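# Carry the alphabetically first lettered box into the door tote

## Task

Find the box in the office whose top is marked with the letter earliest in the alphabet, and place that box alone inside the tote near the door, fully within its rim with no part sticking out over the edge. The robot must not fall over or finish leaning, or the task counts as failed.

## Robot and tools

ROBOT. A Hello Robot Stretch 3 in a physics simulator. It has one arm: a two-wheeled base, a lift riding up a mast, and a telescoping arm that reaches out to the robot's right. The base cannot slide sideways, so to bring the gripper forward or back you drive the base. The base is 0.33 m long and 0.34 m wide with a rounded back, and it pivots about the point between the drive wheels, 0.05 m behind the front edge. With the arm drawn in and the wrist folded, a turn sweeps a circle of radius 0.28 m; an unfolded level wrist pokes beyond it. Loose objects may occasionally get nudged by something else.

FRAMES. Base frame: origin on the floor between the drive wheels, x forward, y left, z up, in metres. hand_pose is reported in this frame at the point where the closed fingertips meet; with all wrist joints at zero its x axis points up, y back along the arm toward the mast, z toward the rear. Fingertips are round pads 0.04 m wide. Odometry frame is the base frame where the scene began; base_odometry counts wheel turns only (slip counts as travel), heading in rad, left positive, -3.142 to 3.142.

TOOL move. One action per call. An action contains base, joints or both, optionally with speeds, pace or contact_limits; or servos alone. A call with no action just reports state and images. Motions in one action start together and may finish at different times.
- base: exactly one key. {"translate_m": d} is a relative drive straight ahead by d metres from where the base last reported itself (forward positive, -3 to 3). {"rotate_rad": d} is a relative turn in place by d radians (left positive, -6.4 to 6.4).
- joints: an object of absolute targets, one number per named joint: lift_m 0 to 1.1 m; arm_m 0 to 0.52 m extension; wrist_yaw_rad -1.345 to 4.42 (0 aligns gripper with the arm, positive swings toward the front); wrist_pitch_rad -1.57 to 0.451 (0 level, negative tips fingertips down); wrist_roll_rad -2.911 to 2.918 (0: fingers side by side, level); gripper_m -0.089 to 0.179 (bigger is wider; fingertip gap is about 0.007 m less when nearly shut, 0.025 m less when wide); head_pan_rad -3.953 to 1.73 (0 forward, positive left, -1.57 looks along the arm); head_tilt_rad -1.53 to 0.419 (negative down). Done tolerances: lift/arm/gripper ±0.004, yaw/roll ±0.02, pitch ±0.05, head ±0.1.
- pace: "default" or "max". Default/max top speeds: translate 0.12/0.30 m/s, rotate 0.76/1.90 rad/s, lift 0.11/0.15 m/s, arm 0.14/0.40 m/s. The base is capped at 0.10 m/s and 0.63 rad/s unless lift_m < 0.30, arm_m < 0.03 and wrist_yaw_rad > 2.54 together.
- speeds: per-key top speed overriding pace, never above max.
- contact_limits: arm_m takes a motor_effort percent (1 to 100; negative sense when retracting) at which it halts; lift_m takes {"down": n} and/or {"up": n}, 1 to 100, force beyond normal free motion (under ~12 may halt in free air; defaults roughly 32-47 down, 21-36 up); translate_m and rotate_rad take a wheel effort percent and only get a contact stop if you give one. Put each limit in the same action as its command.
- servos: "reboot" re-enables servos that shut off; they then hold in place.
- cameras: list of head_camera, nav_camera, wrist_camera or all; omitted means all, [] means none. blocking: true (default) waits until everything rests; false returns in about 0.5 s while motion continues, and a later move only replaces targets it names.
Unknown keys make a call invalid; out-of-range values are refused. A refused call or an unplanned stop makes the remaining move, wait and finished_scene calls in that reply be skipped. No action may run past 15 s; a move times out at 14 s.

OTHER TOOLS. wait(seconds 0 to 10, cameras) lets time pass and returns state, returning early once moves settle. stop(cameras) brakes every running motion; braked motions read "stopped" and may keep pressing. zoom_image(camera, region [x0,y0,x1,y1] in pixels, top-left origin, at most 504 by 504) enlarges part of that camera's latest image. finished_scene(scene) ends the scene; the result must persist without the robot.

RESULTS. The move line reads done or the worst status. base_status/joint_status: done, moving, off_target (resting away from target, maybe still pushing), contact_stop (that joint goes slack until commanded again), time_out, torque_fault (wrist/head servo limp until reboot), stopped. on_its_own lists what happened uncommanded; "held at" is the target, not the reading. motor_effort is percent of max, positive toward higher values, bracket = peak; wrist pitch maxes near 45, roll near 72. lidar_m: 12 distances from base origin, 30° sectors counter-clockwise from straight ahead (4th left, 7th back, 10th right), plane 0.17 m high, 0.15-12 m, misses glass and thin legs, "-" = nothing or too near. wrist_depth_mm and head_depth_mm: 7x7 median depth grids in mm. base_tilt in degrees (forward/right positive). Trust turned_by_imu when it differs from turned_by_wheels by over 0.15. head_camera images are rotated; turn a quarter clockwise to view upright; nav_camera a quarter counterclockwise.

CAUTIONS. Grip by commanding gripper_m below the object's width; release with at least 0.05 above it or fully open. Readings don't prove a grasp. Before folding (wrist_yaw_rad to 3.0) or unfolding, keep lift_m 0.32-0.95, pitch -0.4, roll near 0; folded, lift may drop to 0.25. If yaw is below -0.4, keep pitch at -0.5 or lower. Pushing something rigid with the gripper above about 0.45 m, or driving while holding or pressing something fixed, can tip the robot; back off if tilt appears. Wrist, head and base (without a limit) push without stopping. Avoid drops, releasing moving items, slams and hard shoves. Thinking time lets the simulation run on.

Each tool is called in YAML: its name, and indented under it one key for each argument.

## Session

move:
  joints: {"head_pan_rad": 1.4, "head_tilt_rad": -0.35}
  pace: "max"
  cameras: ["head_camera", "nav_camera"]

move:
  joints: {"head_pan_rad": -0.09}
  pace: "max"
  cameras: ["head_camera", "nav_camera"]

move:
  joints: {"head_pan_rad": -1.66}
  pace: "max"
  cameras: ["head_camera", "nav_camera"]

move:
  joints: {"head_pan_rad": -3.23}
  pace: "max"
  cameras: ["head_camera", "nav_camera"]

Scene clock: 1.00 s.
move: done
base_odometry: x=+0.000 y=+0.000 heading=+0.000
turned_by_wheels: +0.000
turned_by_imu: +0.000
base_tilt: forward=+1.1 right=-0.1
lidar_m: 1.40 2.08 1.12 0.87 0.86 0.92 1.36 1.08 1.14 0.90 0.88 0.95
head_depth_mm: 968 1041 1126 1224 1337 1478 1506 / 913 976 1052 1136 1237 1350 1443 / 864 926 985 1061 1146 1249 1372 / 824 873 932 999 1081 1165 1267 / 785 828 883 940 1011 1095 1177 / 747 790 836 892 949 1021 1112 / 726 763 805 851 904 961 1035
base_status: not commanded
joint_positions: lift_m=+0.410 arm_m=+0.002 wrist_yaw_rad=+2.888 wrist_pitch_rad=-0.323 wrist_roll_rad=+0.000 gripper_m=+0.037 head_pan_rad=+1.431 head_tilt_rad=-0.349
joint_status: all done
measured_speeds: all 0
motor_effort: left_wheel=-0.4(0.5) right_wheel=+2.5(2.5) lift_m=+26.6(26.6) arm_m=-10.6(10.6) wrist_yaw_rad=+1.0(1.3) wrist_pitch_rad=+2.8(3.1) wrist_roll_rad=+0.8(1.1) gripper_m=+0.2(1.0) head_pan_rad=-0.4(4.9) head_tilt_rad=-1.5(2.8)
hand_pose: x=+0.0377 y=+0.0812 z=+0.4448 quat_wxyz=(+0.201, +0.706, +0.025, +0.678) (m; base frame)
wrist_depth_mm: 128 154 - - - - - / 134 161 - - - - - / 141 156 - - - - - / 151 160 - - - - - / 162 172 - 969 975 982 - / 753 184 128 730 131 799 790 / 650 195 615 667 618 649 661
pictures: head_camera (sideways), nav_camera (sideways)
Images, in order (width x height): head_camera 896x504, nav_camera 672x504.

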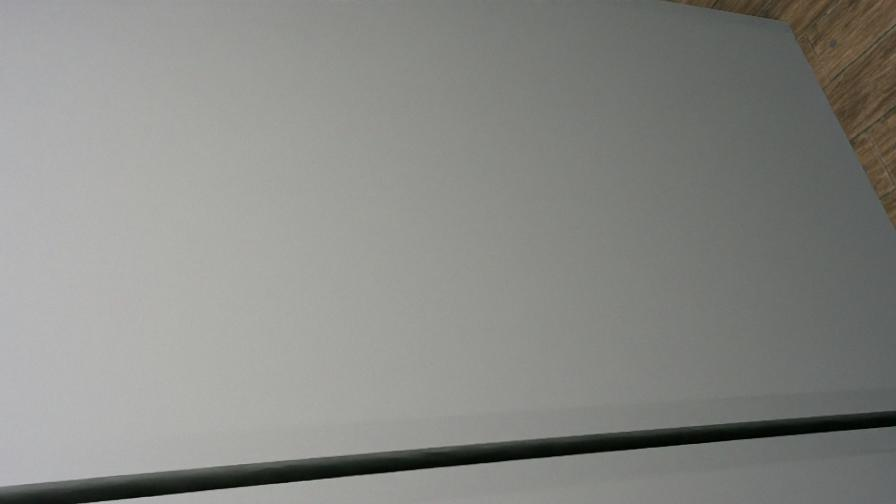

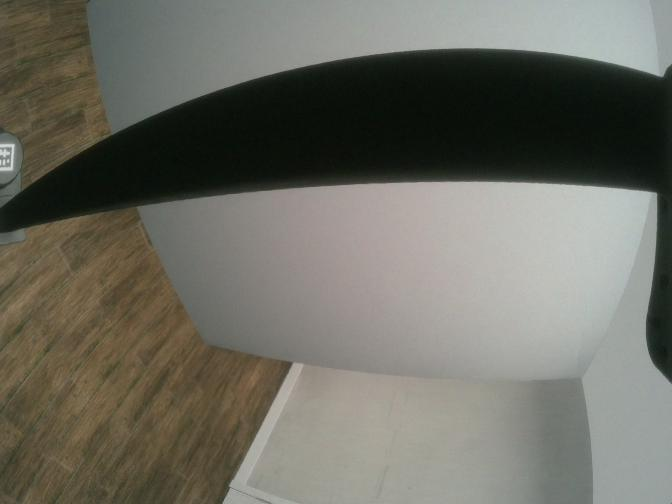

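Scene clock: 2.03 s.
move: done
base_odometry: x=+0.000 y=+0.000 heading=+0.000
turned_by_wheels: +0.000
turned_by_imu: +0.000
base_tilt: forward=+1.0 right=-0.2
lidar_m: 1.39 2.08 1.12 0.87 0.86 0.92 1.36 1.08 1.15 0.89 0.88 0.94
head_depth_mm: 1050 1113 1149 1191 1240 1287 1342 / 1214 1261 1305 1366 1426 1498 1448 / 1398 1452 1531 1614 1692 1739 1499 / 1654 1728 1841 1959 2072 1860 1485 / 1905 1995 2153 2278 2355 1831 1480 / 1834 1927 2068 2165 2283 1781 1486 / 1745 1826 1949 2050 2168 1767 1471
base_status: not commanded
joint_positions: lift_m=+0.410 arm_m=+0.002 wrist_yaw_rad=+2.888 wrist_pitch_rad=-0.323 wrist_roll_rad=+0.000 gripper_m=+0.037 head_pan_rad=-0.108 head_tilt_rad=-0.349
joint_status: all done
measured_speeds: all 0
motor_effort: left_wheel=-0.3(0.4) right_wheel=+2.2(2.6) lift_m=+26.5(26.7) arm_m=-13.5(13.9) wrist_yaw_rad=+0.8(1.1) wrist_pitch_rad=+2.8(3.2) wrist_roll_rad=+0.8(1.1) gripper_m=+0.4(1.4) head_pan_rad=-1.4(5.2) head_tilt_rad=-2.3(3.5)
hand_pose: x=+0.0377 y=+0.0812 z=+0.4448 quat_wxyz=(+0.201, +0.706, +0.025, +0.678) (m; base frame)
wrist_depth_mm: 128 153 - - - - - / 134 161 - - - - - / 142 157 - - - - - / 151 160 - - - - - / 162 172 - 971 973 - 990 / 750 185 128 726 131 801 794 / 658 195 615 648 616 654 662
pictures: head_camera (sideways), nav_camera (sideways)
Images, in order (width x height): head_camera 896x504, nav_camera 672x504.

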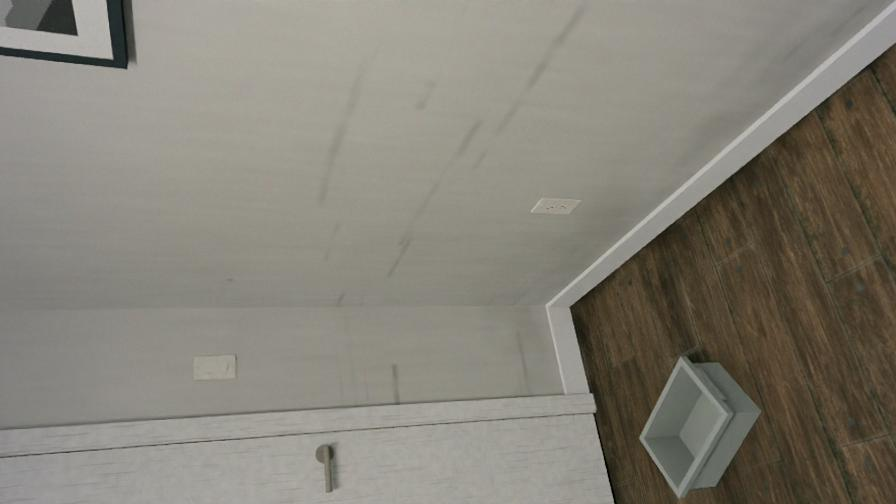

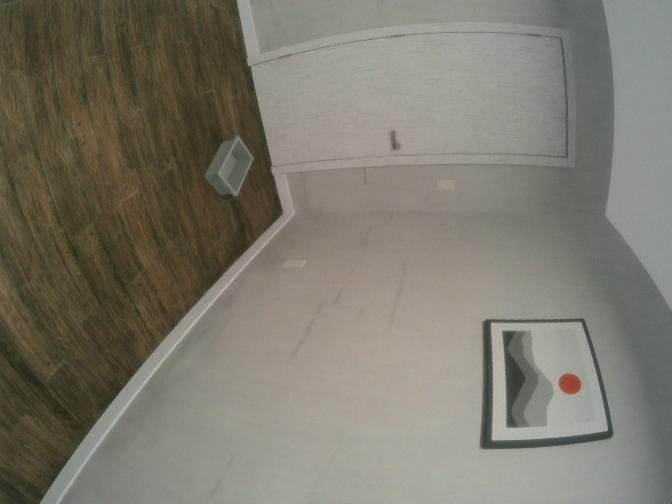

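Scene clock: 3.07 s.
move: done
base_odometry: x=+0.000 y=+0.000 heading=+0.000
turned_by_wheels: +0.000
turned_by_imu: +0.000
base_tilt: forward=+0.9 right=+0.0
lidar_m: 1.40 2.08 1.11 0.87 0.86 0.92 1.36 1.08 1.15 0.89 0.88 0.95
head_depth_mm: 979 1054 1140 1242 1361 1506 1497 / 928 997 1071 1156 1257 1383 1452 / 881 939 1007 1083 1169 1277 1374 / 837 890 945 1013 1094 1186 1291 / 797 845 899 961 1032 1111 1213 / 761 805 853 911 973 1043 1125 / 731 773 810 861 919 982 1052
base_status: not commanded
joint_positions: lift_m=+0.410 arm_m=+0.002 wrist_yaw_rad=+2.888 wrist_pitch_rad=-0.323 wrist_roll_rad=+0.000 gripper_m=+0.037 head_pan_rad=-1.705 head_tilt_rad=-0.350
joint_status: all done
measured_speeds: all 0
motor_effort: left_wheel=-0.3(0.5) right_wheel=+2.2(2.4) lift_m=+26.8(26.9) arm_m=-16.6(16.6) wrist_yaw_rad=+0.9(1.4) wrist_pitch_rad=+3.0(3.1) wrist_roll_rad=+1.0(1.0) gripper_m=+0.5(1.1) head_pan_rad=+1.9(6.0) head_tilt_rad=-2.4(2.4)
hand_pose: x=+0.0377 y=+0.0812 z=+0.4448 quat_wxyz=(+0.201, +0.706, +0.025, +0.678) (m; base frame)
wrist_depth_mm: 128 153 - - - - - / 134 161 - - - - - / 142 156 - - - - - / 151 160 - - - - - / 162 172 - 994 994 993 990 / 746 184 128 726 131 788 787 / 648 196 625 653 611 663 656
pictures: head_camera (sideways), nav_camera (sideways)
Images, in order (width x height): head_camera 896x504, nav_camera 672x504.

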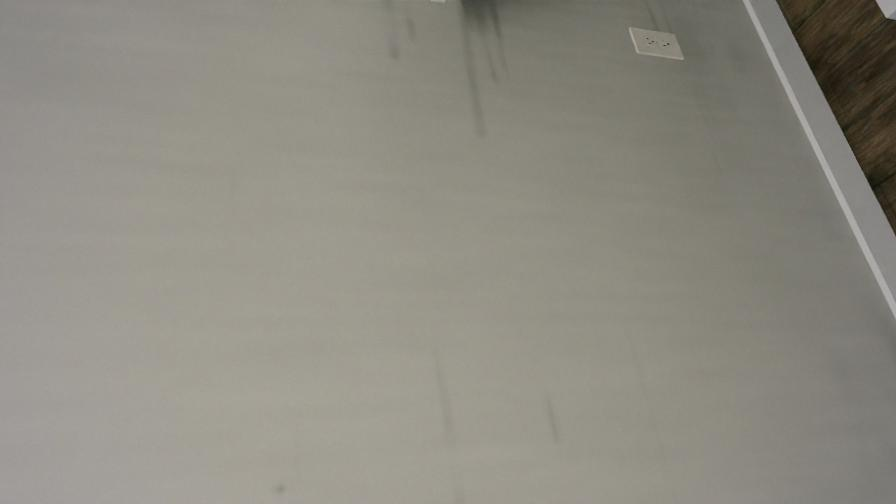

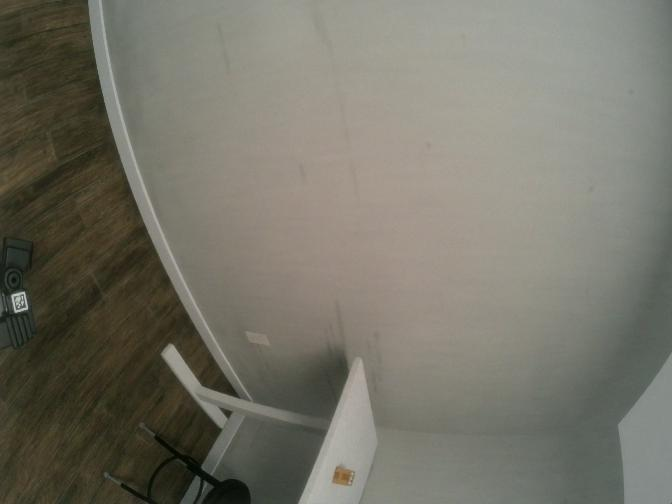

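Scene clock: 5.40 s.
move: done
base_odometry: x=+0.000 y=+0.000 heading=+0.000
turned_by_wheels: +0.000
turned_by_imu: +0.000
base_tilt: forward=+1.1 right=-0.1
lidar_m: 1.39 2.08 1.12 0.87 0.86 0.92 1.36 1.08 1.14 0.90 0.88 0.95
head_depth_mm: 1056 1093 1133 1172 1219 1267 1324 / 1202 1247 1286 1321 1405 1468 1462 / 1376 1439 1490 1291 1663 1715 1495 / 1571 1675 1724 1271 1589 1685 1484 / 1537 1636 1710 1162 1982 1853 1482 / 1470 1547 1619 1070 1882 1853 1487 / 1415 1488 1547 1055 1786 1829 1488
base_status: not commanded
joint_positions: lift_m=+0.410 arm_m=+0.002 wrist_yaw_rad=+2.888 wrist_pitch_rad=-0.323 wrist_roll_rad=+0.000 gripper_m=+0.037 head_pan_rad=-3.246 head_tilt_rad=-0.350
joint_status: all done
measured_speeds: translate_m=+0.000 rotate_rad=+0.000 lift_m=+0.000 arm_m=+0.000 wrist_yaw_rad=+0.000 wrist_pitch_rad=+0.000 wrist_roll_rad=+0.000 head_pan_rad=+0.024 head_tilt_rad=+0.000
motor_effort: left_wheel=-0.2(0.5) right_wheel=+1.8(2.5) lift_m=+27.5(27.5) arm_m=-23.0(23.0) wrist_yaw_rad=+0.2(1.4) wrist_pitch_rad=+2.8(3.1) wrist_roll_rad=+0.8(1.0) gripper_m=-1.6(1.6) head_pan_rad=+3.9(5.3) head_tilt_rad=-2.0(3.0)
hand_pose: x=+0.0377 y=+0.0812 z=+0.4448 quat_wxyz=(+0.201, +0.706, +0.025, +0.678) (m; base frame)
wrist_depth_mm: 128 153 - - - - - / 134 161 - - - - - / 142 156 - - - - - / 151 160 - - - - - / 163 172 - 986 983 993 993 / 750 184 128 729 131 791 801 / 644 195 615 650 614 655 652
pictures: head_camera (sideways), nav_camera (sideways)
Images, in order (width x height): head_camera 896x504, nav_camera 672x504.

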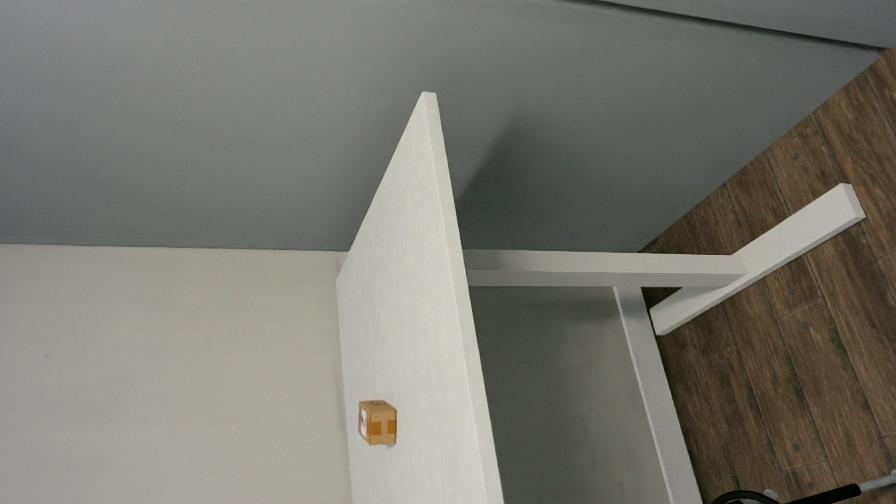

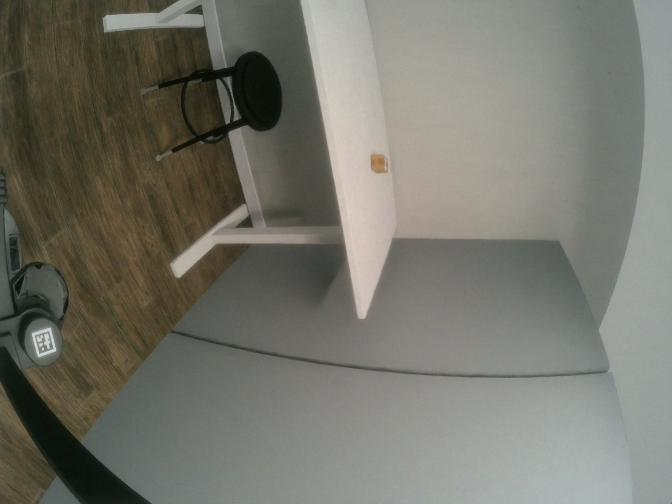

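move:
  base: {"rotate_rad": -2.71}
  joints: {"lift_m": 0.27, "head_pan_rad": -0.09, "head_tilt_rad": -0.45, "wrist_yaw_rad": 2.6}
  pace: "max"
  cameras: []

move:
  base: {"translate_m": 0.48}
  pace: "max"
  cameras: ["head_camera"]

Scene clock: 25.70 s.
move: done
base_odometry: x=+0.000 y=+0.000 heading=-2.710
turned_by_wheels: -2.710
turned_by_imu: -2.698
base_tilt: forward=+1.0 right=-0.2
lidar_m: 1.08 1.21 0.91 0.88 0.92 1.29 2.08 1.18 0.89 0.86 0.90 1.26
head_depth_mm: 1408 1506 1221 1759 1931 1666 1382 / 1396 1511 1186 1770 1934 1673 1375 / 1407 1505 1246 1796 1949 1664 1382 / 1404 1510 1236 1483 1352 1605 1375 / 1404 1530 1235 1485 1351 1607 1376 / 1407 1522 1225 1800 1945 1650 1372 / 1417 1519 1128 1790 1915 1642 1364
base_status: done
joint_positions: lift_m=+0.270 arm_m=+0.002 wrist_yaw_rad=+2.603 wrist_pitch_rad=-0.324 wrist_roll_rad=+0.000 gripper_m=+0.037 head_pan_rad=-0.079 head_tilt_rad=-0.451
joint_status: all done
measured_speeds: all 0
motor_effort: left_wheel=+8.0(18.7) right_wheel=-8.2(16.3) lift_m=+21.9(24.6) arm_m=-23.1(23.9) wrist_yaw_rad=-2.1(9.0) wrist_pitch_rad=+3.0(3.2) wrist_roll_rad=+0.8(1.2) gripper_m=+0.5(1.3) head_pan_rad=-3.0(6.0) head_tilt_rad=-1.3(5.5)
hand_pose: x=+0.0994 y=+0.0552 z=+0.3044 quat_wxyz=(+0.296, +0.703, -0.076, +0.643) (m; base frame)
wrist_depth_mm: - - - - - - - / - - - - - - - / - - - - - - - / - 844 910 961 966 949 974 / 721 721 756 731 734 734 736 / 582 579 128 541 131 590 584 / 489 501 458 486 457 489 485
pictures: none
No camera images: "cameras" was empty.

Scene clock: 28.60 s.
move: done
base_odometry: x=-0.436 y=-0.201 heading=-2.709
turned_by_wheels: +0.000
turned_by_imu: +0.000
base_tilt: forward=+1.0 right=-0.2
lidar_m: 0.60 0.65 0.89 0.86 0.91 1.27 2.56 1.20 0.90 0.87 0.92 0.96
head_depth_mm: 992 1067 1130 781 576 499 1383 / 991 1068 1130 786 573 496 1372 / 993 1066 1134 788 575 497 1340 / 993 1070 1133 780 570 496 913 / 993 1063 1133 780 568 494 847 / 997 1067 1133 777 569 493 1275 / 999 1078 1128 772 567 492 1371
base_status: done
joint_positions: lift_m=+0.270 arm_m=+0.002 wrist_yaw_rad=+2.603 wrist_pitch_rad=-0.324 wrist_roll_rad=+0.000 gripper_m=+0.037 head_pan_rad=-0.089 head_tilt_rad=-0.451
joint_status: not commanded
measured_speeds: all 0
motor_effort: left_wheel=+6.4(16.6) right_wheel=+1.2(15.0) lift_m=+22.3(22.6) arm_m=-20.7(23.0) wrist_yaw_rad=-1.9(2.4) wrist_pitch_rad=+2.9(3.3) wrist_roll_rad=+0.9(1.1) gripper_m=-0.2(1.5) head_pan_rad=-3.6(4.5) head_tilt_rad=+1.0(2.1)
hand_pose: x=+0.0995 y=+0.0552 z=+0.3043 quat_wxyz=(+0.296, +0.703, -0.076, +0.643) (m; base frame)
wrist_depth_mm: - - - - - - - / - - - - - - - / - - - - - - - / - 855 912 959 897 981 916 / 719 725 768 730 740 721 741 / 581 582 128 538 131 585 583 / 485 501 456 491 458 490 488
pictures: head_camera (sideways)
Images, in order (width x height): head_camera 896x504.

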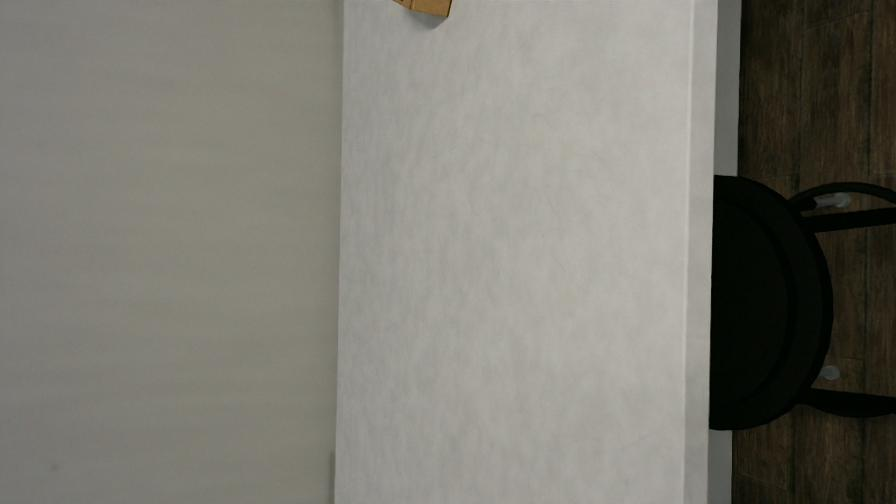

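move:
  joints: {"head_pan_rad": -0.5}
  pace: "max"
  cameras: ["head_camera"]

zoom_image:
  camera: "head_camera"
  region: [340, 140, 500, 300]

move:
  joints: {"head_pan_rad": 0.42}
  pace: "max"
  cameras: ["head_camera"]

zoom_image:
  camera: "head_camera"
  region: [320, 140, 520, 340]

Scene clock: 34.20 s.
move: done
base_odometry: x=-0.436 y=-0.201 heading=-2.709
turned_by_wheels: +0.000
turned_by_imu: +0.001
base_tilt: forward=+0.9 right=+0.1
lidar_m: 0.60 0.65 0.89 0.87 0.91 1.28 2.56 1.20 0.90 0.87 0.92 0.96
head_depth_mm: 1137 1183 1192 791 626 1426 1375 / 1182 1284 1256 786 598 1246 1311 / 1136 1232 1249 785 574 1619 1377 / 1096 1174 1222 782 573 1557 1363 / 1045 1126 1169 779 569 1516 1365 / 1009 1079 1132 776 569 493 1301 / 972 1046 1097 773 567 476 835
base_status: not commanded
joint_positions: lift_m=+0.270 arm_m=+0.002 wrist_yaw_rad=+2.603 wrist_pitch_rad=-0.324 wrist_roll_rad=+0.000 gripper_m=+0.037 head_pan_rad=-0.511 head_tilt_rad=-0.451
joint_status: all done
measured_speeds: all 0
motor_effort: left_wheel=+6.4(6.5) right_wheel=+1.2(1.5) lift_m=+23.7(23.7) arm_m=-17.9(18.7) wrist_yaw_rad=-2.1(2.1) wrist_pitch_rad=+3.2(3.2) wrist_roll_rad=+0.8(1.1) gripper_m=+0.5(1.3) head_pan_rad=-1.1(6.0) head_tilt_rad=+2.0(3.8)
hand_pose: x=+0.0995 y=+0.0552 z=+0.3043 quat_wxyz=(+0.296, +0.703, -0.076, +0.643) (m; base frame)
wrist_depth_mm: - - - - - - - / - - - - - - - / - - - - - - - / - 847 905 972 918 967 913 / 721 724 770 736 723 721 741 / 581 580 128 542 131 584 581 / 483 502 456 484 455 488 486
pictures: head_camera (sideways)
Images, in order (width x height): head_camera 896x504.

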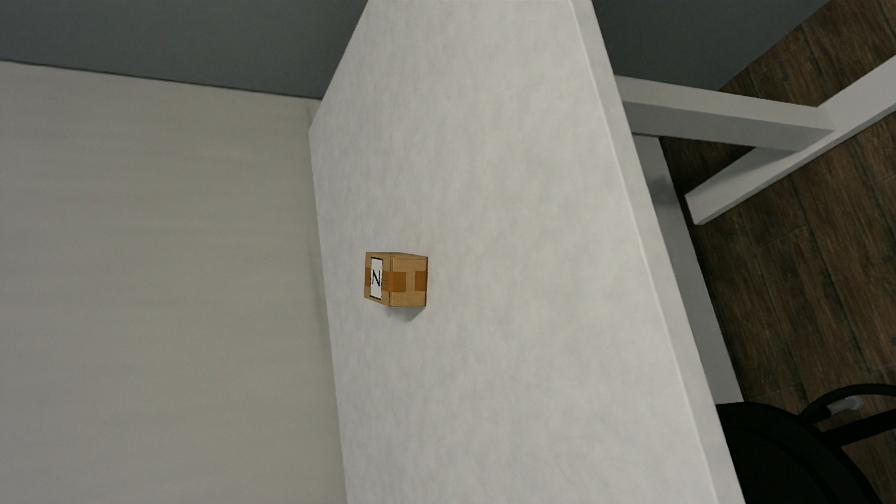

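Scaled by 3.150 from the camera's 896x504 image, which has a finer 1280x720 frame.

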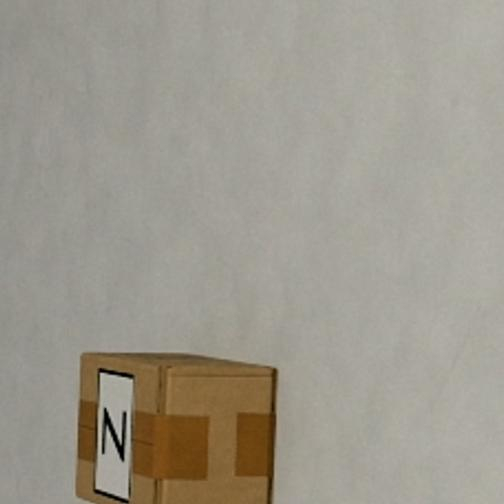

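Scene clock: 35.10 s.
move: done
base_odometry: x=-0.436 y=-0.201 heading=-2.709
turned_by_wheels: +0.000
turned_by_imu: +0.000
base_tilt: forward=+0.9 right=-0.1
lidar_m: 0.60 0.65 0.89 0.87 0.91 1.27 2.56 1.20 0.90 0.87 0.92 0.96
head_depth_mm: 998 1059 1105 789 578 468 806 / 1041 1115 1156 789 574 498 872 / 1093 1172 1213 786 573 1524 1369 / 1153 1236 1242 707 572 1604 1376 / 1203 1299 1230 777 592 1275 1335 / 1112 1175 1207 775 643 1527 1369 / 998 1044 1094 772 1214 1339 1332
base_status: not commanded
joint_positions: lift_m=+0.270 arm_m=+0.002 wrist_yaw_rad=+2.603 wrist_pitch_rad=-0.324 wrist_roll_rad=+0.000 gripper_m=+0.037 head_pan_rad=+0.431 head_tilt_rad=-0.451
joint_status: all done
measured_speeds: all 0
motor_effort: left_wheel=+6.5(6.5) right_wheel=+1.5(1.8) lift_m=+23.6(23.6) arm_m=-17.1(17.9) wrist_yaw_rad=-1.5(2.1) wrist_pitch_rad=+2.9(3.4) wrist_roll_rad=+0.8(1.0) gripper_m=-0.7(1.1) head_pan_rad=+3.3(4.0) head_tilt_rad=+3.5(3.9)
hand_pose: x=+0.0995 y=+0.0552 z=+0.3043 quat_wxyz=(+0.296, +0.703, -0.076, +0.643) (m; base frame)
wrist_depth_mm: - - - - - - - / - - - - - - - / - - - - - - - / - 864 909 973 895 959 905 / 730 730 756 727 731 728 727 / 579 581 128 538 131 582 583 / 483 498 458 485 459 490 487
pictures: head_camera (sideways)
Images, in order (width x height): head_camera 896x504.

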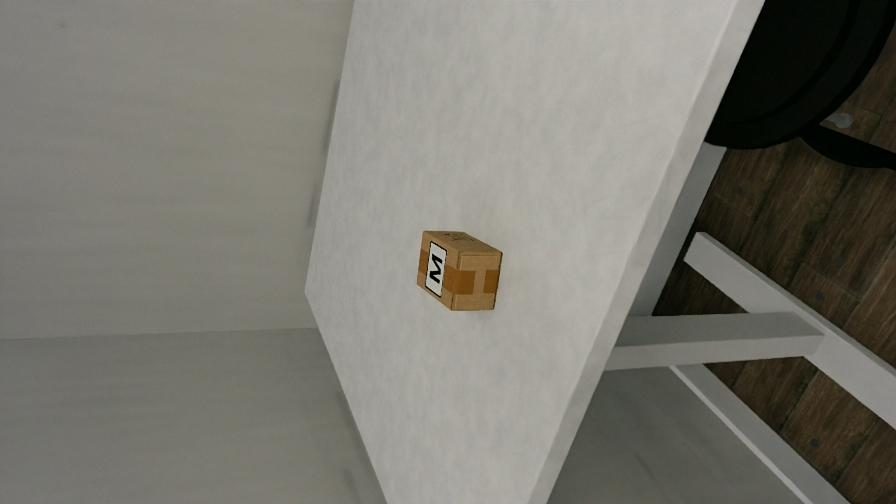

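Scaled by 2.520 from the camera's 896x504 image, which has a finer 1280x720 frame.

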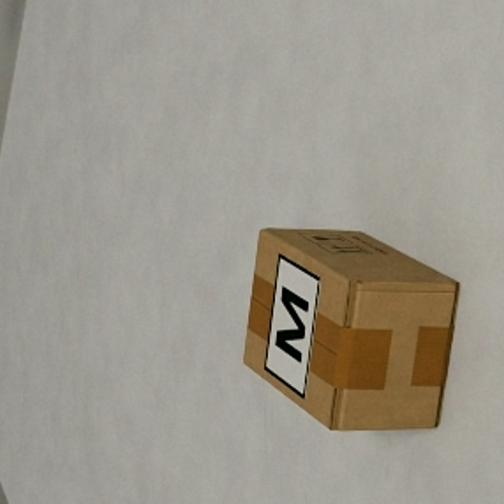

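move:
  base: {"rotate_rad": 0.259}
  pace: "max"
  cameras: []

move:
  base: {"translate_m": -2.15}
  joints: {"head_pan_rad": -2.3, "head_tilt_rad": -0.35}
  pace: "max"
  cameras: ["nav_camera"]

move:
  base: {"rotate_rad": 1.312}
  pace: "max"
  cameras: ["nav_camera"]

Scene clock: 60.83 s.
move: done
base_odometry: x=-0.436 y=-0.201 heading=-2.451
turned_by_wheels: +0.259
turned_by_imu: +0.259
base_tilt: forward=+1.1 right=-0.2
lidar_m: 0.65 0.95 0.87 0.87 1.02 1.83 1.68 1.00 0.87 0.87 0.96 0.61
head_depth_mm: 1112 1169 1195 794 578 501 1349 / 1184 1260 1262 680 576 1585 1375 / 1138 1248 1288 790 598 1491 1344 / 1039 1115 1178 786 649 1566 1332 / 949 1012 1091 786 1282 1426 1371 / 878 934 998 827 1165 1264 1328 / 813 861 914 968 1051 1142 1233
base_status: done
joint_positions: lift_m=+0.270 arm_m=+0.002 wrist_yaw_rad=+2.603 wrist_pitch_rad=-0.324 wrist_roll_rad=+0.000 gripper_m=+0.037 head_pan_rad=+0.420 head_tilt_rad=-0.449
joint_status: not commanded
measured_speeds: all 0
motor_effort: left_wheel=-9.2(15.2) right_wheel=+8.5(15.1) lift_m=+24.6(24.7) arm_m=-14.1(14.6) wrist_yaw_rad=-1.7(2.1) wrist_pitch_rad=+3.3(3.3) wrist_roll_rad=+0.9(1.1) gripper_m=-0.8(1.3) head_pan_rad=-4.2(4.2) head_tilt_rad=+2.9(4.2)
hand_pose: x=+0.0995 y=+0.0551 z=+0.3043 quat_wxyz=(+0.296, +0.703, -0.076, +0.643) (m; base frame)
wrist_depth_mm: - - - - - - - / - - - - - - - / - - - - - - - / - 895 904 959 - 901 908 / 727 729 764 729 731 732 725 / 586 580 128 534 131 583 562 / 486 502 457 486 460 489 486
pictures: none
No camera images: "cameras" was empty.

Scene clock: 69.47 s.
move: done
base_odometry: x=+1.222 y=+1.168 heading=-2.451
turned_by_wheels: +0.000
turned_by_imu: +0.004
base_tilt: forward=+0.9 right=-0.2
lidar_m: 2.70 1.68 1.48 0.97 0.56 0.52 0.53 0.62 1.11 2.87 0.51 0.55
head_depth_mm: 726 746 767 789 816 842 876 / 843 869 898 931 969 1004 1050 / 1000 1043 1083 1137 1185 1244 1305 / 1217 1285 1353 1411 1539 1633 1489 / 1586 1701 1824 1998 2126 1848 1495 / 2344 2556 2832 3067 2430 1831 1484 / 2771 2871 3056 3201 2440 1841 1483
base_status: done
joint_positions: lift_m=+0.270 arm_m=+0.002 wrist_yaw_rad=+2.603 wrist_pitch_rad=-0.324 wrist_roll_rad=+0.000 gripper_m=+0.037 head_pan_rad=-2.300 head_tilt_rad=-0.349
joint_status: all done
measured_speeds: all 0
motor_effort: left_wheel=-5.8(19.4) right_wheel=-0.3(6.4) lift_m=+26.4(26.5) arm_m=-15.2(15.7) wrist_yaw_rad=-1.8(2.2) wrist_pitch_rad=+3.0(3.5) wrist_roll_rad=+0.8(1.1) gripper_m=+0.3(1.2) head_pan_rad=+3.5(4.8) head_tilt_rad=-1.6(5.3)
hand_pose: x=+0.0995 y=+0.0551 z=+0.3043 quat_wxyz=(+0.296, +0.703, -0.076, +0.643) (m; base frame)
wrist_depth_mm: - - - - - - - / - - - - - - - / - - - - - - - / 961 959 920 968 976 974 967 / 722 715 765 725 724 728 741 / 581 584 128 542 131 587 588 / 484 504 460 489 458 489 485
pictures: nav_camera (sideways)
Images, in order (width x height): nav_camera 672x504.

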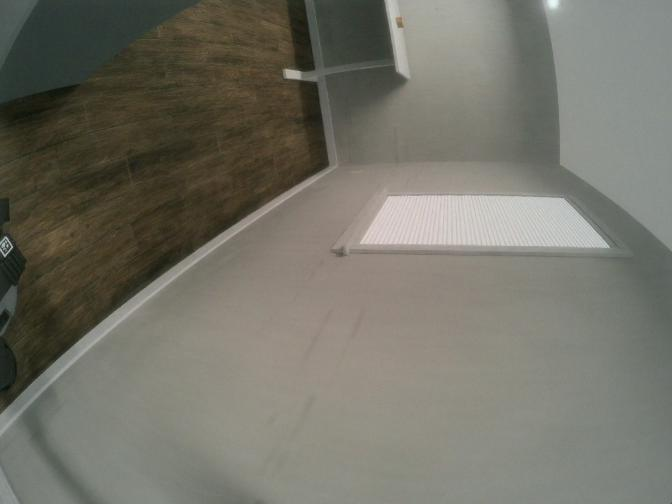

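Scene clock: 71.40 s.
move: done
base_odometry: x=+1.222 y=+1.168 heading=-1.139
turned_by_wheels: +1.312
turned_by_imu: +1.307
base_tilt: forward=+1.1 right=-0.2
lidar_m: 1.48 0.70 0.54 0.52 0.55 0.76 2.23 0.62 0.51 1.11 2.05 1.53
head_depth_mm: 565 609 665 728 810 909 1420 / 518 556 602 657 720 795 889 / 481 514 552 596 646 708 784 / 447 477 510 545 588 640 701 / 420 446 476 509 549 595 651 / 457 492 533 581 639 705 789 / 546 595 658 734 825 936 1091
base_status: done
joint_positions: lift_m=+0.270 arm_m=+0.002 wrist_yaw_rad=+2.603 wrist_pitch_rad=-0.324 wrist_roll_rad=+0.000 gripper_m=+0.037 head_pan_rad=-2.300 head_tilt_rad=-0.350
joint_status: not commanded
measured_speeds: all 0
motor_effort: left_wheel=-8.5(17.6) right_wheel=+8.1(18.1) lift_m=+26.7(26.9) arm_m=-23.4(23.4) wrist_yaw_rad=-1.6(2.1) wrist_pitch_rad=+3.1(3.5) wrist_roll_rad=+0.8(1.1) gripper_m=+0.0(1.2) head_pan_rad=+2.3(4.2) head_tilt_rad=-1.3(2.3)
hand_pose: x=+0.0995 y=+0.0551 z=+0.3043 quat_wxyz=(+0.296, +0.703, -0.076, +0.643) (m; base frame)
wrist_depth_mm: - - - 598 - - - / - - - - - - - / - - - - - - - / - - - - 904 987 979 / - - - 699 729 722 732 / 536 581 128 542 132 584 585 / 485 504 458 488 456 488 487
pictures: nav_camera (sideways)
Images, in order (width x height): nav_camera 672x504.

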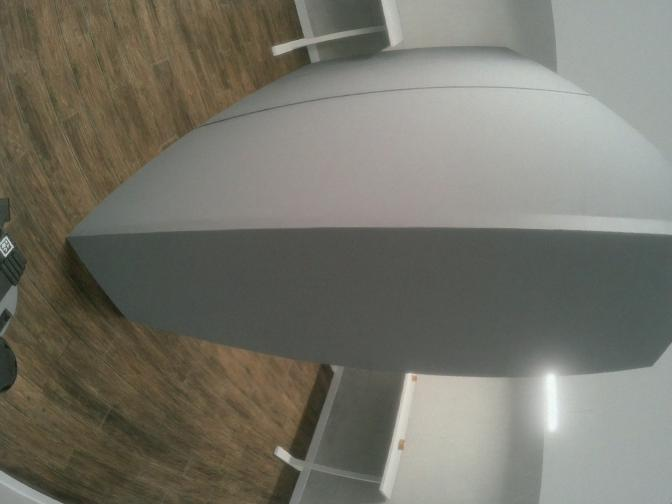

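move:
  base: {"translate_m": -1.15}
  joints: {"head_pan_rad": -2.9}
  pace: "max"
  cameras: ["head_camera", "nav_camera"]

move:
  joints: {"head_pan_rad": -1.66}
  pace: "max"
  cameras: ["head_camera", "nav_camera"]

Scene clock: 81.03 s.
move: done
base_odometry: x=+0.741 y=+2.213 heading=-1.140
turned_by_wheels: +0.000
turned_by_imu: +0.003
base_tilt: forward=+1.1 right=-0.1
lidar_m: 1.90 0.77 0.56 0.55 0.57 0.79 1.75 2.25 2.99 2.28 0.60 0.61
head_depth_mm: 1787 1880 2011 2112 2233 1870 1498 / 1837 1962 2041 2179 2306 1870 1494 / 1890 2013 2003 2209 2326 1869 1487 / 1942 2069 1969 2317 2424 1844 1483 / 1999 2126 1929 2422 2416 1843 1492 / 2066 2215 2212 2527 2385 1850 1487 / 2147 2269 2181 2627 2379 1836 1472
base_status: done
joint_positions: lift_m=+0.270 arm_m=+0.002 wrist_yaw_rad=+2.603 wrist_pitch_rad=-0.324 wrist_roll_rad=+0.000 gripper_m=+0.037 head_pan_rad=-2.901 head_tilt_rad=-0.350
joint_status: all done
measured_speeds: all 0
motor_effort: left_wheel=-6.6(19.4) right_wheel=-1.1(7.4) lift_m=+28.3(28.6) arm_m=-17.7(21.5) wrist_yaw_rad=-2.3(2.3) wrist_pitch_rad=+2.8(3.4) wrist_roll_rad=+0.8(1.1) gripper_m=+0.5(1.3) head_pan_rad=+3.8(4.3) head_tilt_rad=+0.3(1.8)
hand_pose: x=+0.0995 y=+0.0551 z=+0.3043 quat_wxyz=(+0.296, +0.703, -0.076, +0.643) (m; base frame)
wrist_depth_mm: - - - - - - - / - - - - - - - / - - - - - - - / - - - - 914 958 980 / - - - 693 725 726 728 / 549 580 128 541 131 581 578 / 487 499 454 485 452 487 489
pictures: head_camera (sideways), nav_camera (sideways)
Images, in order (width x height): head_camera 896x504, nav_camera 672x504.

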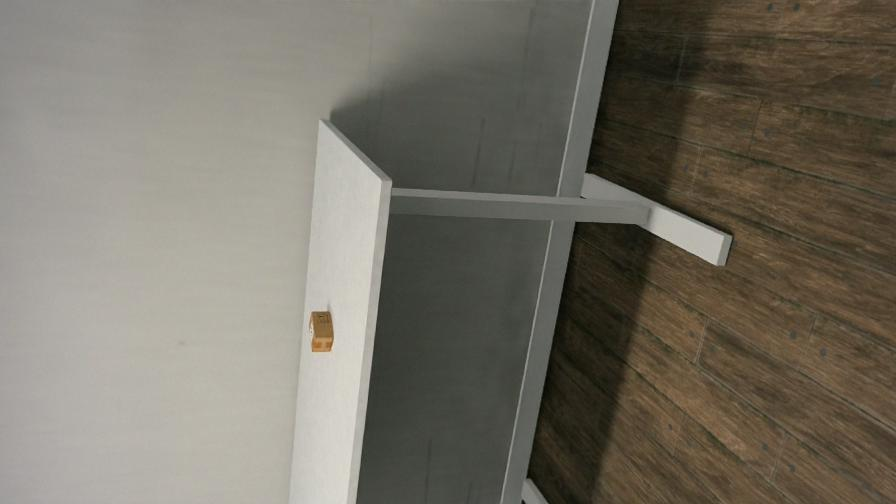

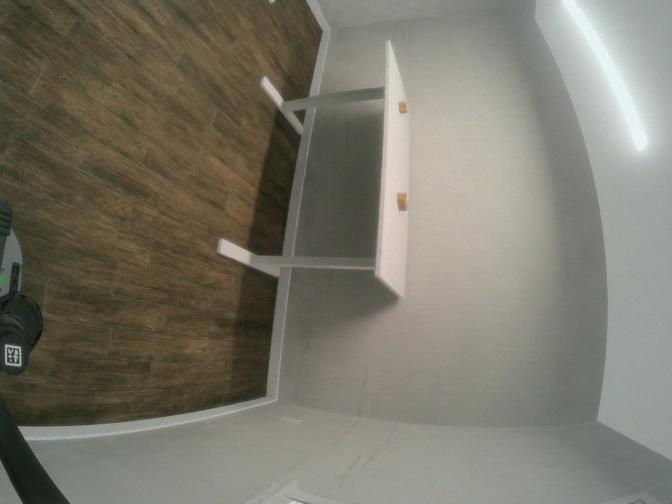

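Scene clock: 82.00 s.
move: done
base_odometry: x=+0.741 y=+2.213 heading=-1.140
turned_by_wheels: +0.000
turned_by_imu: +0.000
base_tilt: forward=+0.9 right=-0.1
lidar_m: 1.90 0.76 0.57 0.55 0.57 0.79 1.75 2.25 3.00 2.28 0.60 0.61
head_depth_mm: 2771 2875 3036 3225 2468 1870 1505 / 2749 2901 3002 3220 2449 1844 1500 / 2751 2914 3013 3215 2425 1841 1500 / 2794 2917 3017 3221 2442 1862 1486 / 2741 2879 3025 3231 2412 1841 1494 / 1930 2049 2148 2239 2266 1771 1482 / 1394 1237 1253 1357 1404 1555 1429
base_status: not commanded
joint_positions: lift_m=+0.270 arm_m=+0.002 wrist_yaw_rad=+2.603 wrist_pitch_rad=-0.324 wrist_roll_rad=+0.000 gripper_m=+0.037 head_pan_rad=-1.629 head_tilt_rad=-0.350
joint_status: all done
measured_speeds: all 0
motor_effort: left_wheel=-6.6(6.7) right_wheel=-0.6(1.2) lift_m=+28.8(28.9) arm_m=-17.1(17.6) wrist_yaw_rad=-1.7(2.1) wrist_pitch_rad=+3.3(3.5) wrist_roll_rad=+0.8(1.1) gripper_m=+0.5(1.2) head_pan_rad=+0.7(4.7) head_tilt_rad=+0.1(1.0)
hand_pose: x=+0.0995 y=+0.0551 z=+0.3043 quat_wxyz=(+0.296, +0.703, -0.076, +0.643) (m; base frame)
wrist_depth_mm: - - - - - - - / - - - - - - - / - - - - - - - / - - - - 915 962 975 / - - - 699 724 731 736 / 548 579 128 543 131 581 585 / 482 503 459 485 459 491 486
pictures: head_camera (sideways), nav_camera (sideways)
Images, in order (width x height): head_camera 896x504, nav_camera 672x504.

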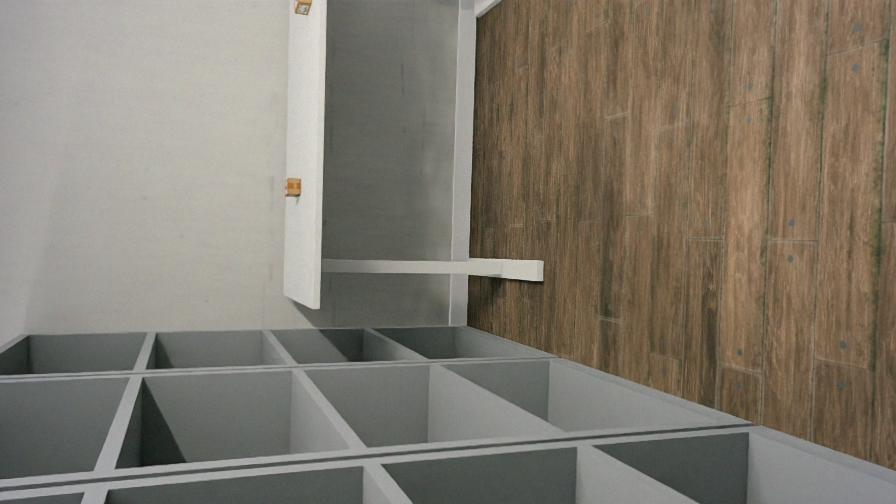

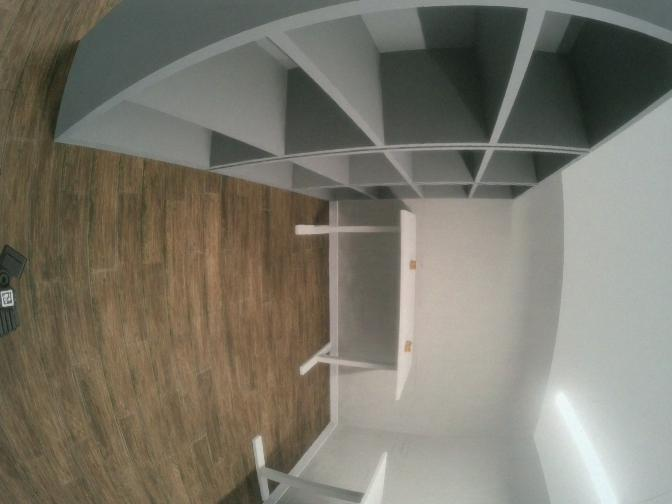

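move:
  base: {"rotate_rad": -2.268}
  pace: "max"
  cameras: []

move:
  base: {"translate_m": 1.63}
  joints: {"head_pan_rad": -0.7, "head_tilt_rad": -0.42}
  pace: "max"
  cameras: ["head_camera"]

move:
  joints: {"head_pan_rad": -1.3}
  pace: "max"
  cameras: ["head_camera"]

move:
  joints: {"head_pan_rad": 0.9}
  pace: "max"
  cameras: ["nav_camera"]

Scene clock: 99.00 s.
move: done
base_odometry: x=+0.741 y=+2.213 heading=+2.876
turned_by_wheels: -2.268
turned_by_imu: -2.258
base_tilt: forward=+1.0 right=-0.3
lidar_m: 2.38 2.75 1.37 0.60 2.63 0.90 0.60 0.55 0.55 0.69 1.45 1.75
head_depth_mm: 540 561 585 609 641 661 716 / 590 615 644 676 713 731 807 / 649 681 717 756 790 854 918 / 725 763 809 860 892 994 1077 / 814 867 926 997 1060 1182 1285 / 942 1021 1101 1200 1319 1451 1440 / 1109 1199 1336 1473 1650 1724 1476
base_status: done
joint_positions: lift_m=+0.270 arm_m=+0.002 wrist_yaw_rad=+2.603 wrist_pitch_rad=-0.324 wrist_roll_rad=+0.000 gripper_m=+0.037 head_pan_rad=-1.660 head_tilt_rad=-0.350
joint_status: not commanded
measured_speeds: all 0
motor_effort: left_wheel=+8.5(19.4) right_wheel=-6.3(15.8) lift_m=+29.9(29.9) arm_m=-22.9(23.8) wrist_yaw_rad=-1.8(2.1) wrist_pitch_rad=+2.9(3.3) wrist_roll_rad=+0.8(1.2) gripper_m=-0.5(1.1) head_pan_rad=-2.5(3.9) head_tilt_rad=+1.4(2.3)
hand_pose: x=+0.0995 y=+0.0551 z=+0.3043 quat_wxyz=(+0.296, +0.703, -0.076, +0.643) (m; base frame)
wrist_depth_mm: - - - - - - - / - - - - - - - / - - - - - - - / 912 - 917 961 964 973 980 / 725 686 725 739 735 726 733 / 582 582 128 543 131 585 586 / 487 503 456 485 457 486 489
pictures: none
No camera images: "cameras" was empty.

Scene clock: 105.83 s.
move: done
base_odometry: x=-0.832 y=+2.640 heading=+2.876
turned_by_wheels: +0.000
turned_by_imu: -0.001
base_tilt: forward=+0.9 right=-0.2
lidar_m: 1.47 1.49 1.82 1.71 1.42 1.65 1.99 1.84 1.85 1.10 1.17 0.81
head_depth_mm: 935 1000 1065 850 606 470 1339 / 958 1026 1092 846 603 469 1373 / 984 1052 1111 846 603 468 1406 / 1011 1083 1147 752 599 481 1406 / 1036 1116 1173 834 597 496 1332 / 1058 1146 1229 827 595 513 1330 / 1100 1180 1278 828 595 1556 1394
base_status: done
joint_positions: lift_m=+0.270 arm_m=+0.002 wrist_yaw_rad=+2.603 wrist_pitch_rad=-0.324 wrist_roll_rad=+0.000 gripper_m=+0.037 head_pan_rad=-0.700 head_tilt_rad=-0.420
joint_status: all done
measured_speeds: all 0
motor_effort: left_wheel=+10.4(17.9) right_wheel=-4.8(11.0) lift_m=+24.8(30.0) arm_m=-17.9(23.3) wrist_yaw_rad=-1.6(2.1) wrist_pitch_rad=+3.1(3.5) wrist_roll_rad=+1.0(1.2) gripper_m=-0.1(1.6) head_pan_rad=-3.6(4.6) head_tilt_rad=-2.1(3.6)
hand_pose: x=+0.0995 y=+0.0551 z=+0.3043 quat_wxyz=(+0.296, +0.703, -0.076, +0.643) (m; base frame)
wrist_depth_mm: - - - - - - - / - - - - - - - / - - - - - - - / 967 960 980 977 970 971 971 / 728 729 765 730 734 714 738 / 580 577 128 540 131 586 586 / 485 496 457 490 460 485 489
pictures: head_camera (sideways)
Images, in order (width x height): head_camera 896x504.

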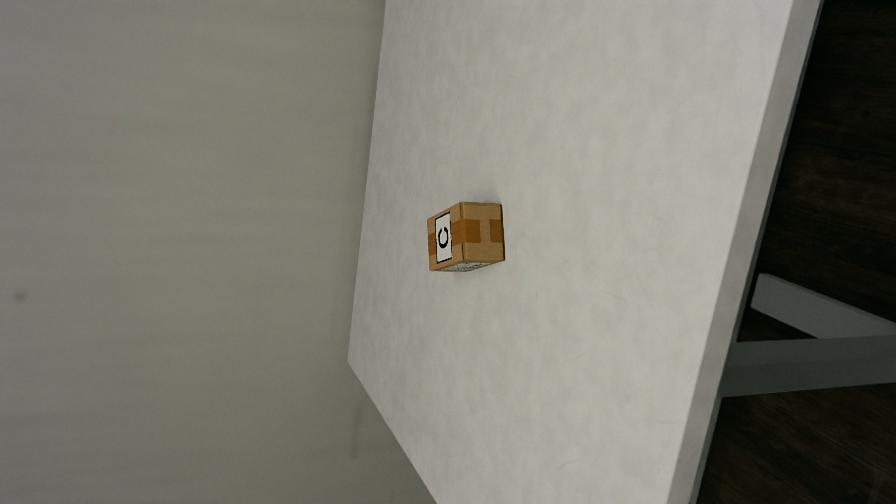

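Scene clock: 106.63 s.
move: done
base_odometry: x=-0.832 y=+2.640 heading=+2.876
turned_by_wheels: +0.000
turned_by_imu: +0.000
base_tilt: forward=+0.8 right=-0.1
lidar_m: 1.47 1.49 1.82 1.71 1.42 1.65 2.00 1.84 1.85 1.10 1.17 0.81
head_depth_mm: 1144 1228 1309 806 605 1578 1424 / 1101 1188 1257 831 604 1560 1406 / 1061 1142 1206 845 601 517 1413 / 1031 1103 1172 841 598 497 1408 / 992 1069 1134 834 599 481 1396 / 972 1031 1096 831 596 465 1399 / 940 1008 1074 830 593 464 1358
base_status: not commanded
joint_positions: lift_m=+0.270 arm_m=+0.002 wrist_yaw_rad=+2.603 wrist_pitch_rad=-0.324 wrist_roll_rad=+0.000 gripper_m=+0.037 head_pan_rad=-1.316 head_tilt_rad=-0.420
joint_status: all done
measured_speeds: all 0
motor_effort: left_wheel=+10.5(10.7) right_wheel=-4.4(5.2) lift_m=+24.4(25.0) arm_m=-17.4(18.0) wrist_yaw_rad=-1.8(2.1) wrist_pitch_rad=+3.3(3.3) wrist_roll_rad=+0.8(1.0) gripper_m=-0.6(0.8) head_pan_rad=-1.8(4.8) head_tilt_rad=-1.5(2.9)
hand_pose: x=+0.0995 y=+0.0551 z=+0.3043 quat_wxyz=(+0.296, +0.703, -0.076, +0.643) (m; base frame)
wrist_depth_mm: - - - - - - - / - - - - - - - / - - - - - - - / 960 965 959 964 977 955 984 / 728 721 763 737 736 729 733 / 581 579 128 543 131 590 588 / 484 499 459 489 456 487 490
pictures: head_camera (sideways)
Images, in order (width x height): head_camera 896x504.

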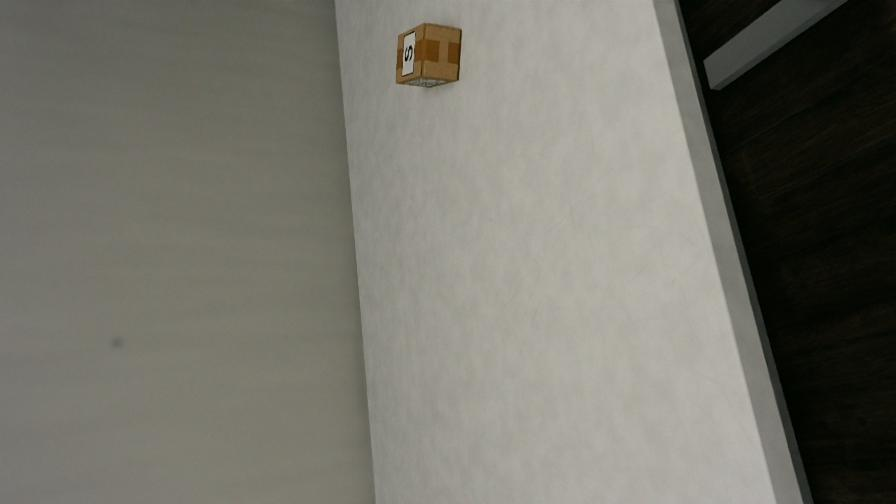

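Scene clock: 107.80 s.
move: done
base_odometry: x=-0.832 y=+2.640 heading=+2.876
turned_by_wheels: +0.000
turned_by_imu: +0.000
base_tilt: forward=+1.1 right=-0.2
lidar_m: 1.47 1.49 1.82 1.71 1.42 1.65 1.99 1.84 1.86 1.10 1.16 0.81
head_depth_mm: 1587 1687 1606 1919 2051 1671 1414 / 1637 1737 1602 2013 2112 1726 1411 / 1682 1797 1588 2079 2182 1694 1412 / 1736 1868 1585 2171 2178 1713 1401 / 1798 1920 1571 2253 2198 1701 1389 / 1859 1991 1556 2397 2152 1703 1404 / 1935 2054 1700 2184 2031 1708 1394
base_status: not commanded
joint_positions: lift_m=+0.270 arm_m=+0.002 wrist_yaw_rad=+2.603 wrist_pitch_rad=-0.324 wrist_roll_rad=+0.000 gripper_m=+0.037 head_pan_rad=+0.940 head_tilt_rad=-0.420
joint_status: all done
measured_speeds: all 0
motor_effort: left_wheel=+10.9(10.9) right_wheel=-4.5(5.1) lift_m=+23.5(24.4) arm_m=-17.0(17.6) wrist_yaw_rad=-1.6(2.1) wrist_pitch_rad=+2.9(3.4) wrist_roll_rad=+0.8(1.1) gripper_m=+0.1(1.0) head_pan_rad=-1.8(5.2) head_tilt_rad=-2.3(2.7)
hand_pose: x=+0.0995 y=+0.0551 z=+0.3043 quat_wxyz=(+0.296, +0.703, -0.076, +0.643) (m; base frame)
wrist_depth_mm: - - - - - - - / - - - - - - - / - - - - - - - / 960 949 954 963 960 971 982 / 724 735 762 734 733 731 731 / 574 573 128 539 131 585 588 / 484 500 456 488 458 486 491
pictures: nav_camera (sideways)
Images, in order (width x height): nav_camera 672x504.

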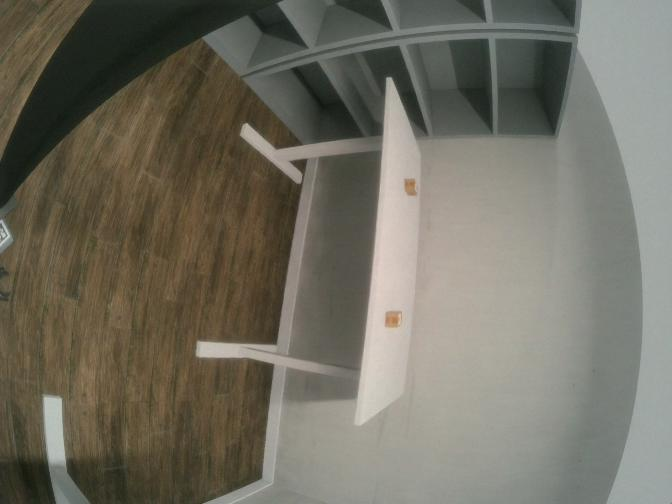

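move:
  base: {"rotate_rad": 0.99}
  joints: {"head_pan_rad": -0.09, "head_tilt_rad": -0.42}
  pace: "max"
  cameras: []

move:
  base: {"translate_m": 0.5}
  pace: "max"
  cameras: ["head_camera"]

Scene clock: 115.67 s.
move: done
base_odometry: x=-0.832 y=+2.640 heading=-2.417
turned_by_wheels: +0.990
turned_by_imu: +0.987
base_tilt: forward=+1.0 right=-0.1
lidar_m: 1.94 1.71 1.41 1.64 2.05 1.84 1.84 1.10 1.16 0.81 1.41 1.49
head_depth_mm: 1575 1681 1601 1909 1992 1672 1405 / 1612 1727 1596 1987 2106 1709 1411 / 1654 1767 1586 2057 2173 1703 1402 / 1687 1817 1571 2126 2187 1727 1404 / 1740 1863 1564 2216 2192 1706 1402 / 1811 1940 1551 2301 2171 1706 1406 / 1840 2008 1684 2318 2005 1703 1389
base_status: done
joint_positions: lift_m=+0.270 arm_m=+0.002 wrist_yaw_rad=+2.603 wrist_pitch_rad=-0.324 wrist_roll_rad=+0.000 gripper_m=+0.037 head_pan_rad=-0.106 head_tilt_rad=-0.420
joint_status: all done
measured_speeds: translate_m=+0.000 rotate_rad=+0.000 lift_m=+0.000 arm_m=+0.000 wrist_yaw_rad=+0.000 wrist_pitch_rad=+0.000 wrist_roll_rad=+0.000 head_pan_rad=+0.024 head_tilt_rad=+0.000
motor_effort: left_wheel=-9.1(16.4) right_wheel=+9.3(18.4) lift_m=+21.1(21.6) arm_m=-19.8(20.2) wrist_yaw_rad=-1.7(2.2) wrist_pitch_rad=+3.0(3.4) wrist_roll_rad=+0.8(1.2) gripper_m=+0.3(1.1) head_pan_rad=+2.8(3.9) head_tilt_rad=+0.0(3.0)
hand_pose: x=+0.0995 y=+0.0551 z=+0.3043 quat_wxyz=(+0.296, +0.703, -0.076, +0.643) (m; base frame)
wrist_depth_mm: - - - - - - - / - - - - - - - / - - - - - - - / 952 965 974 961 969 960 981 / 715 723 775 733 726 740 729 / 584 576 128 539 131 583 586 / 484 496 456 484 459 490 488
pictures: none
No camera images: "cameras" was empty.

Scene clock: 118.63 s.
move: done
base_odometry: x=-1.206 y=+2.309 heading=-2.417
turned_by_wheels: +0.000
turned_by_imu: -0.001
base_tilt: forward=+0.9 right=-0.3
lidar_m: 1.47 1.35 1.34 1.31 2.07 2.31 1.58 1.48 0.88 1.33 1.59 1.05
head_depth_mm: 1187 1262 1333 863 746 1671 1409 / 1220 1294 1364 955 774 1709 1402 / 1250 1334 1408 953 1681 1714 1406 / 1280 1375 1441 947 1759 1700 1398 / 1331 1418 1470 947 1831 1696 1393 / 1364 1466 1530 943 1905 1701 1395 / 1407 1517 1532 932 1944 1699 1397
base_status: done
joint_positions: lift_m=+0.270 arm_m=+0.002 wrist_yaw_rad=+2.603 wrist_pitch_rad=-0.324 wrist_roll_rad=+0.000 gripper_m=+0.037 head_pan_rad=-0.091 head_tilt_rad=-0.420
joint_status: not commanded
measured_speeds: all 0
motor_effort: left_wheel=+6.1(15.1) right_wheel=+1.7(16.0) lift_m=+22.5(22.8) arm_m=-22.5(23.6) wrist_yaw_rad=-1.8(2.1) wrist_pitch_rad=+3.1(3.3) wrist_roll_rad=+0.8(1.2) gripper_m=+0.0(1.2) head_pan_rad=+2.8(4.5) head_tilt_rad=-0.2(2.1)
hand_pose: x=+0.0995 y=+0.0551 z=+0.3043 quat_wxyz=(+0.296, +0.703, -0.076, +0.643) (m; base frame)
wrist_depth_mm: - - - - - - - / - - - - - - - / - - - - - - - / 957 967 965 967 978 982 982 / 715 734 767 725 744 726 738 / 582 585 128 544 131 590 592 / 486 501 455 485 456 489 489
pictures: head_camera (sideways)
Images, in order (width x height): head_camera 896x504.

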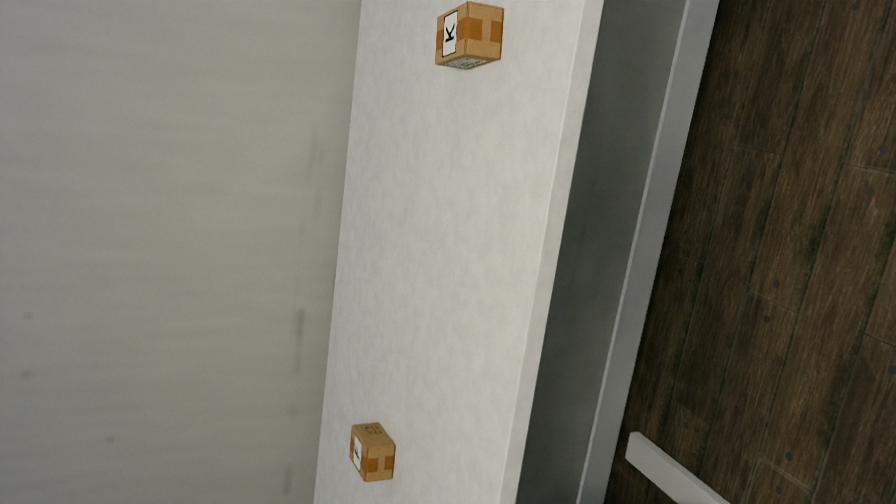

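zoom_image:
  camera: "head_camera"
  region: [335, 415, 405, 485]

Scaled by 7.200 from the camera's 896x504 image, which has a finer 1280x720 frame.

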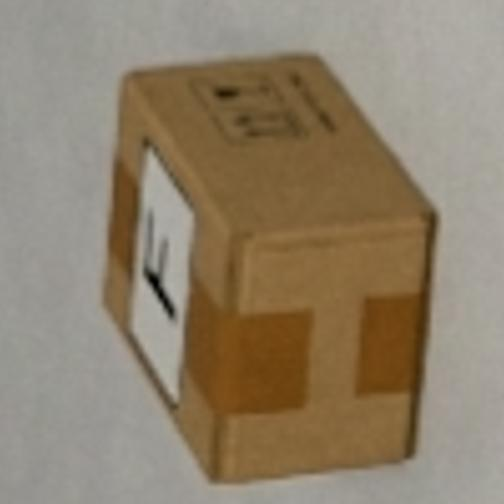

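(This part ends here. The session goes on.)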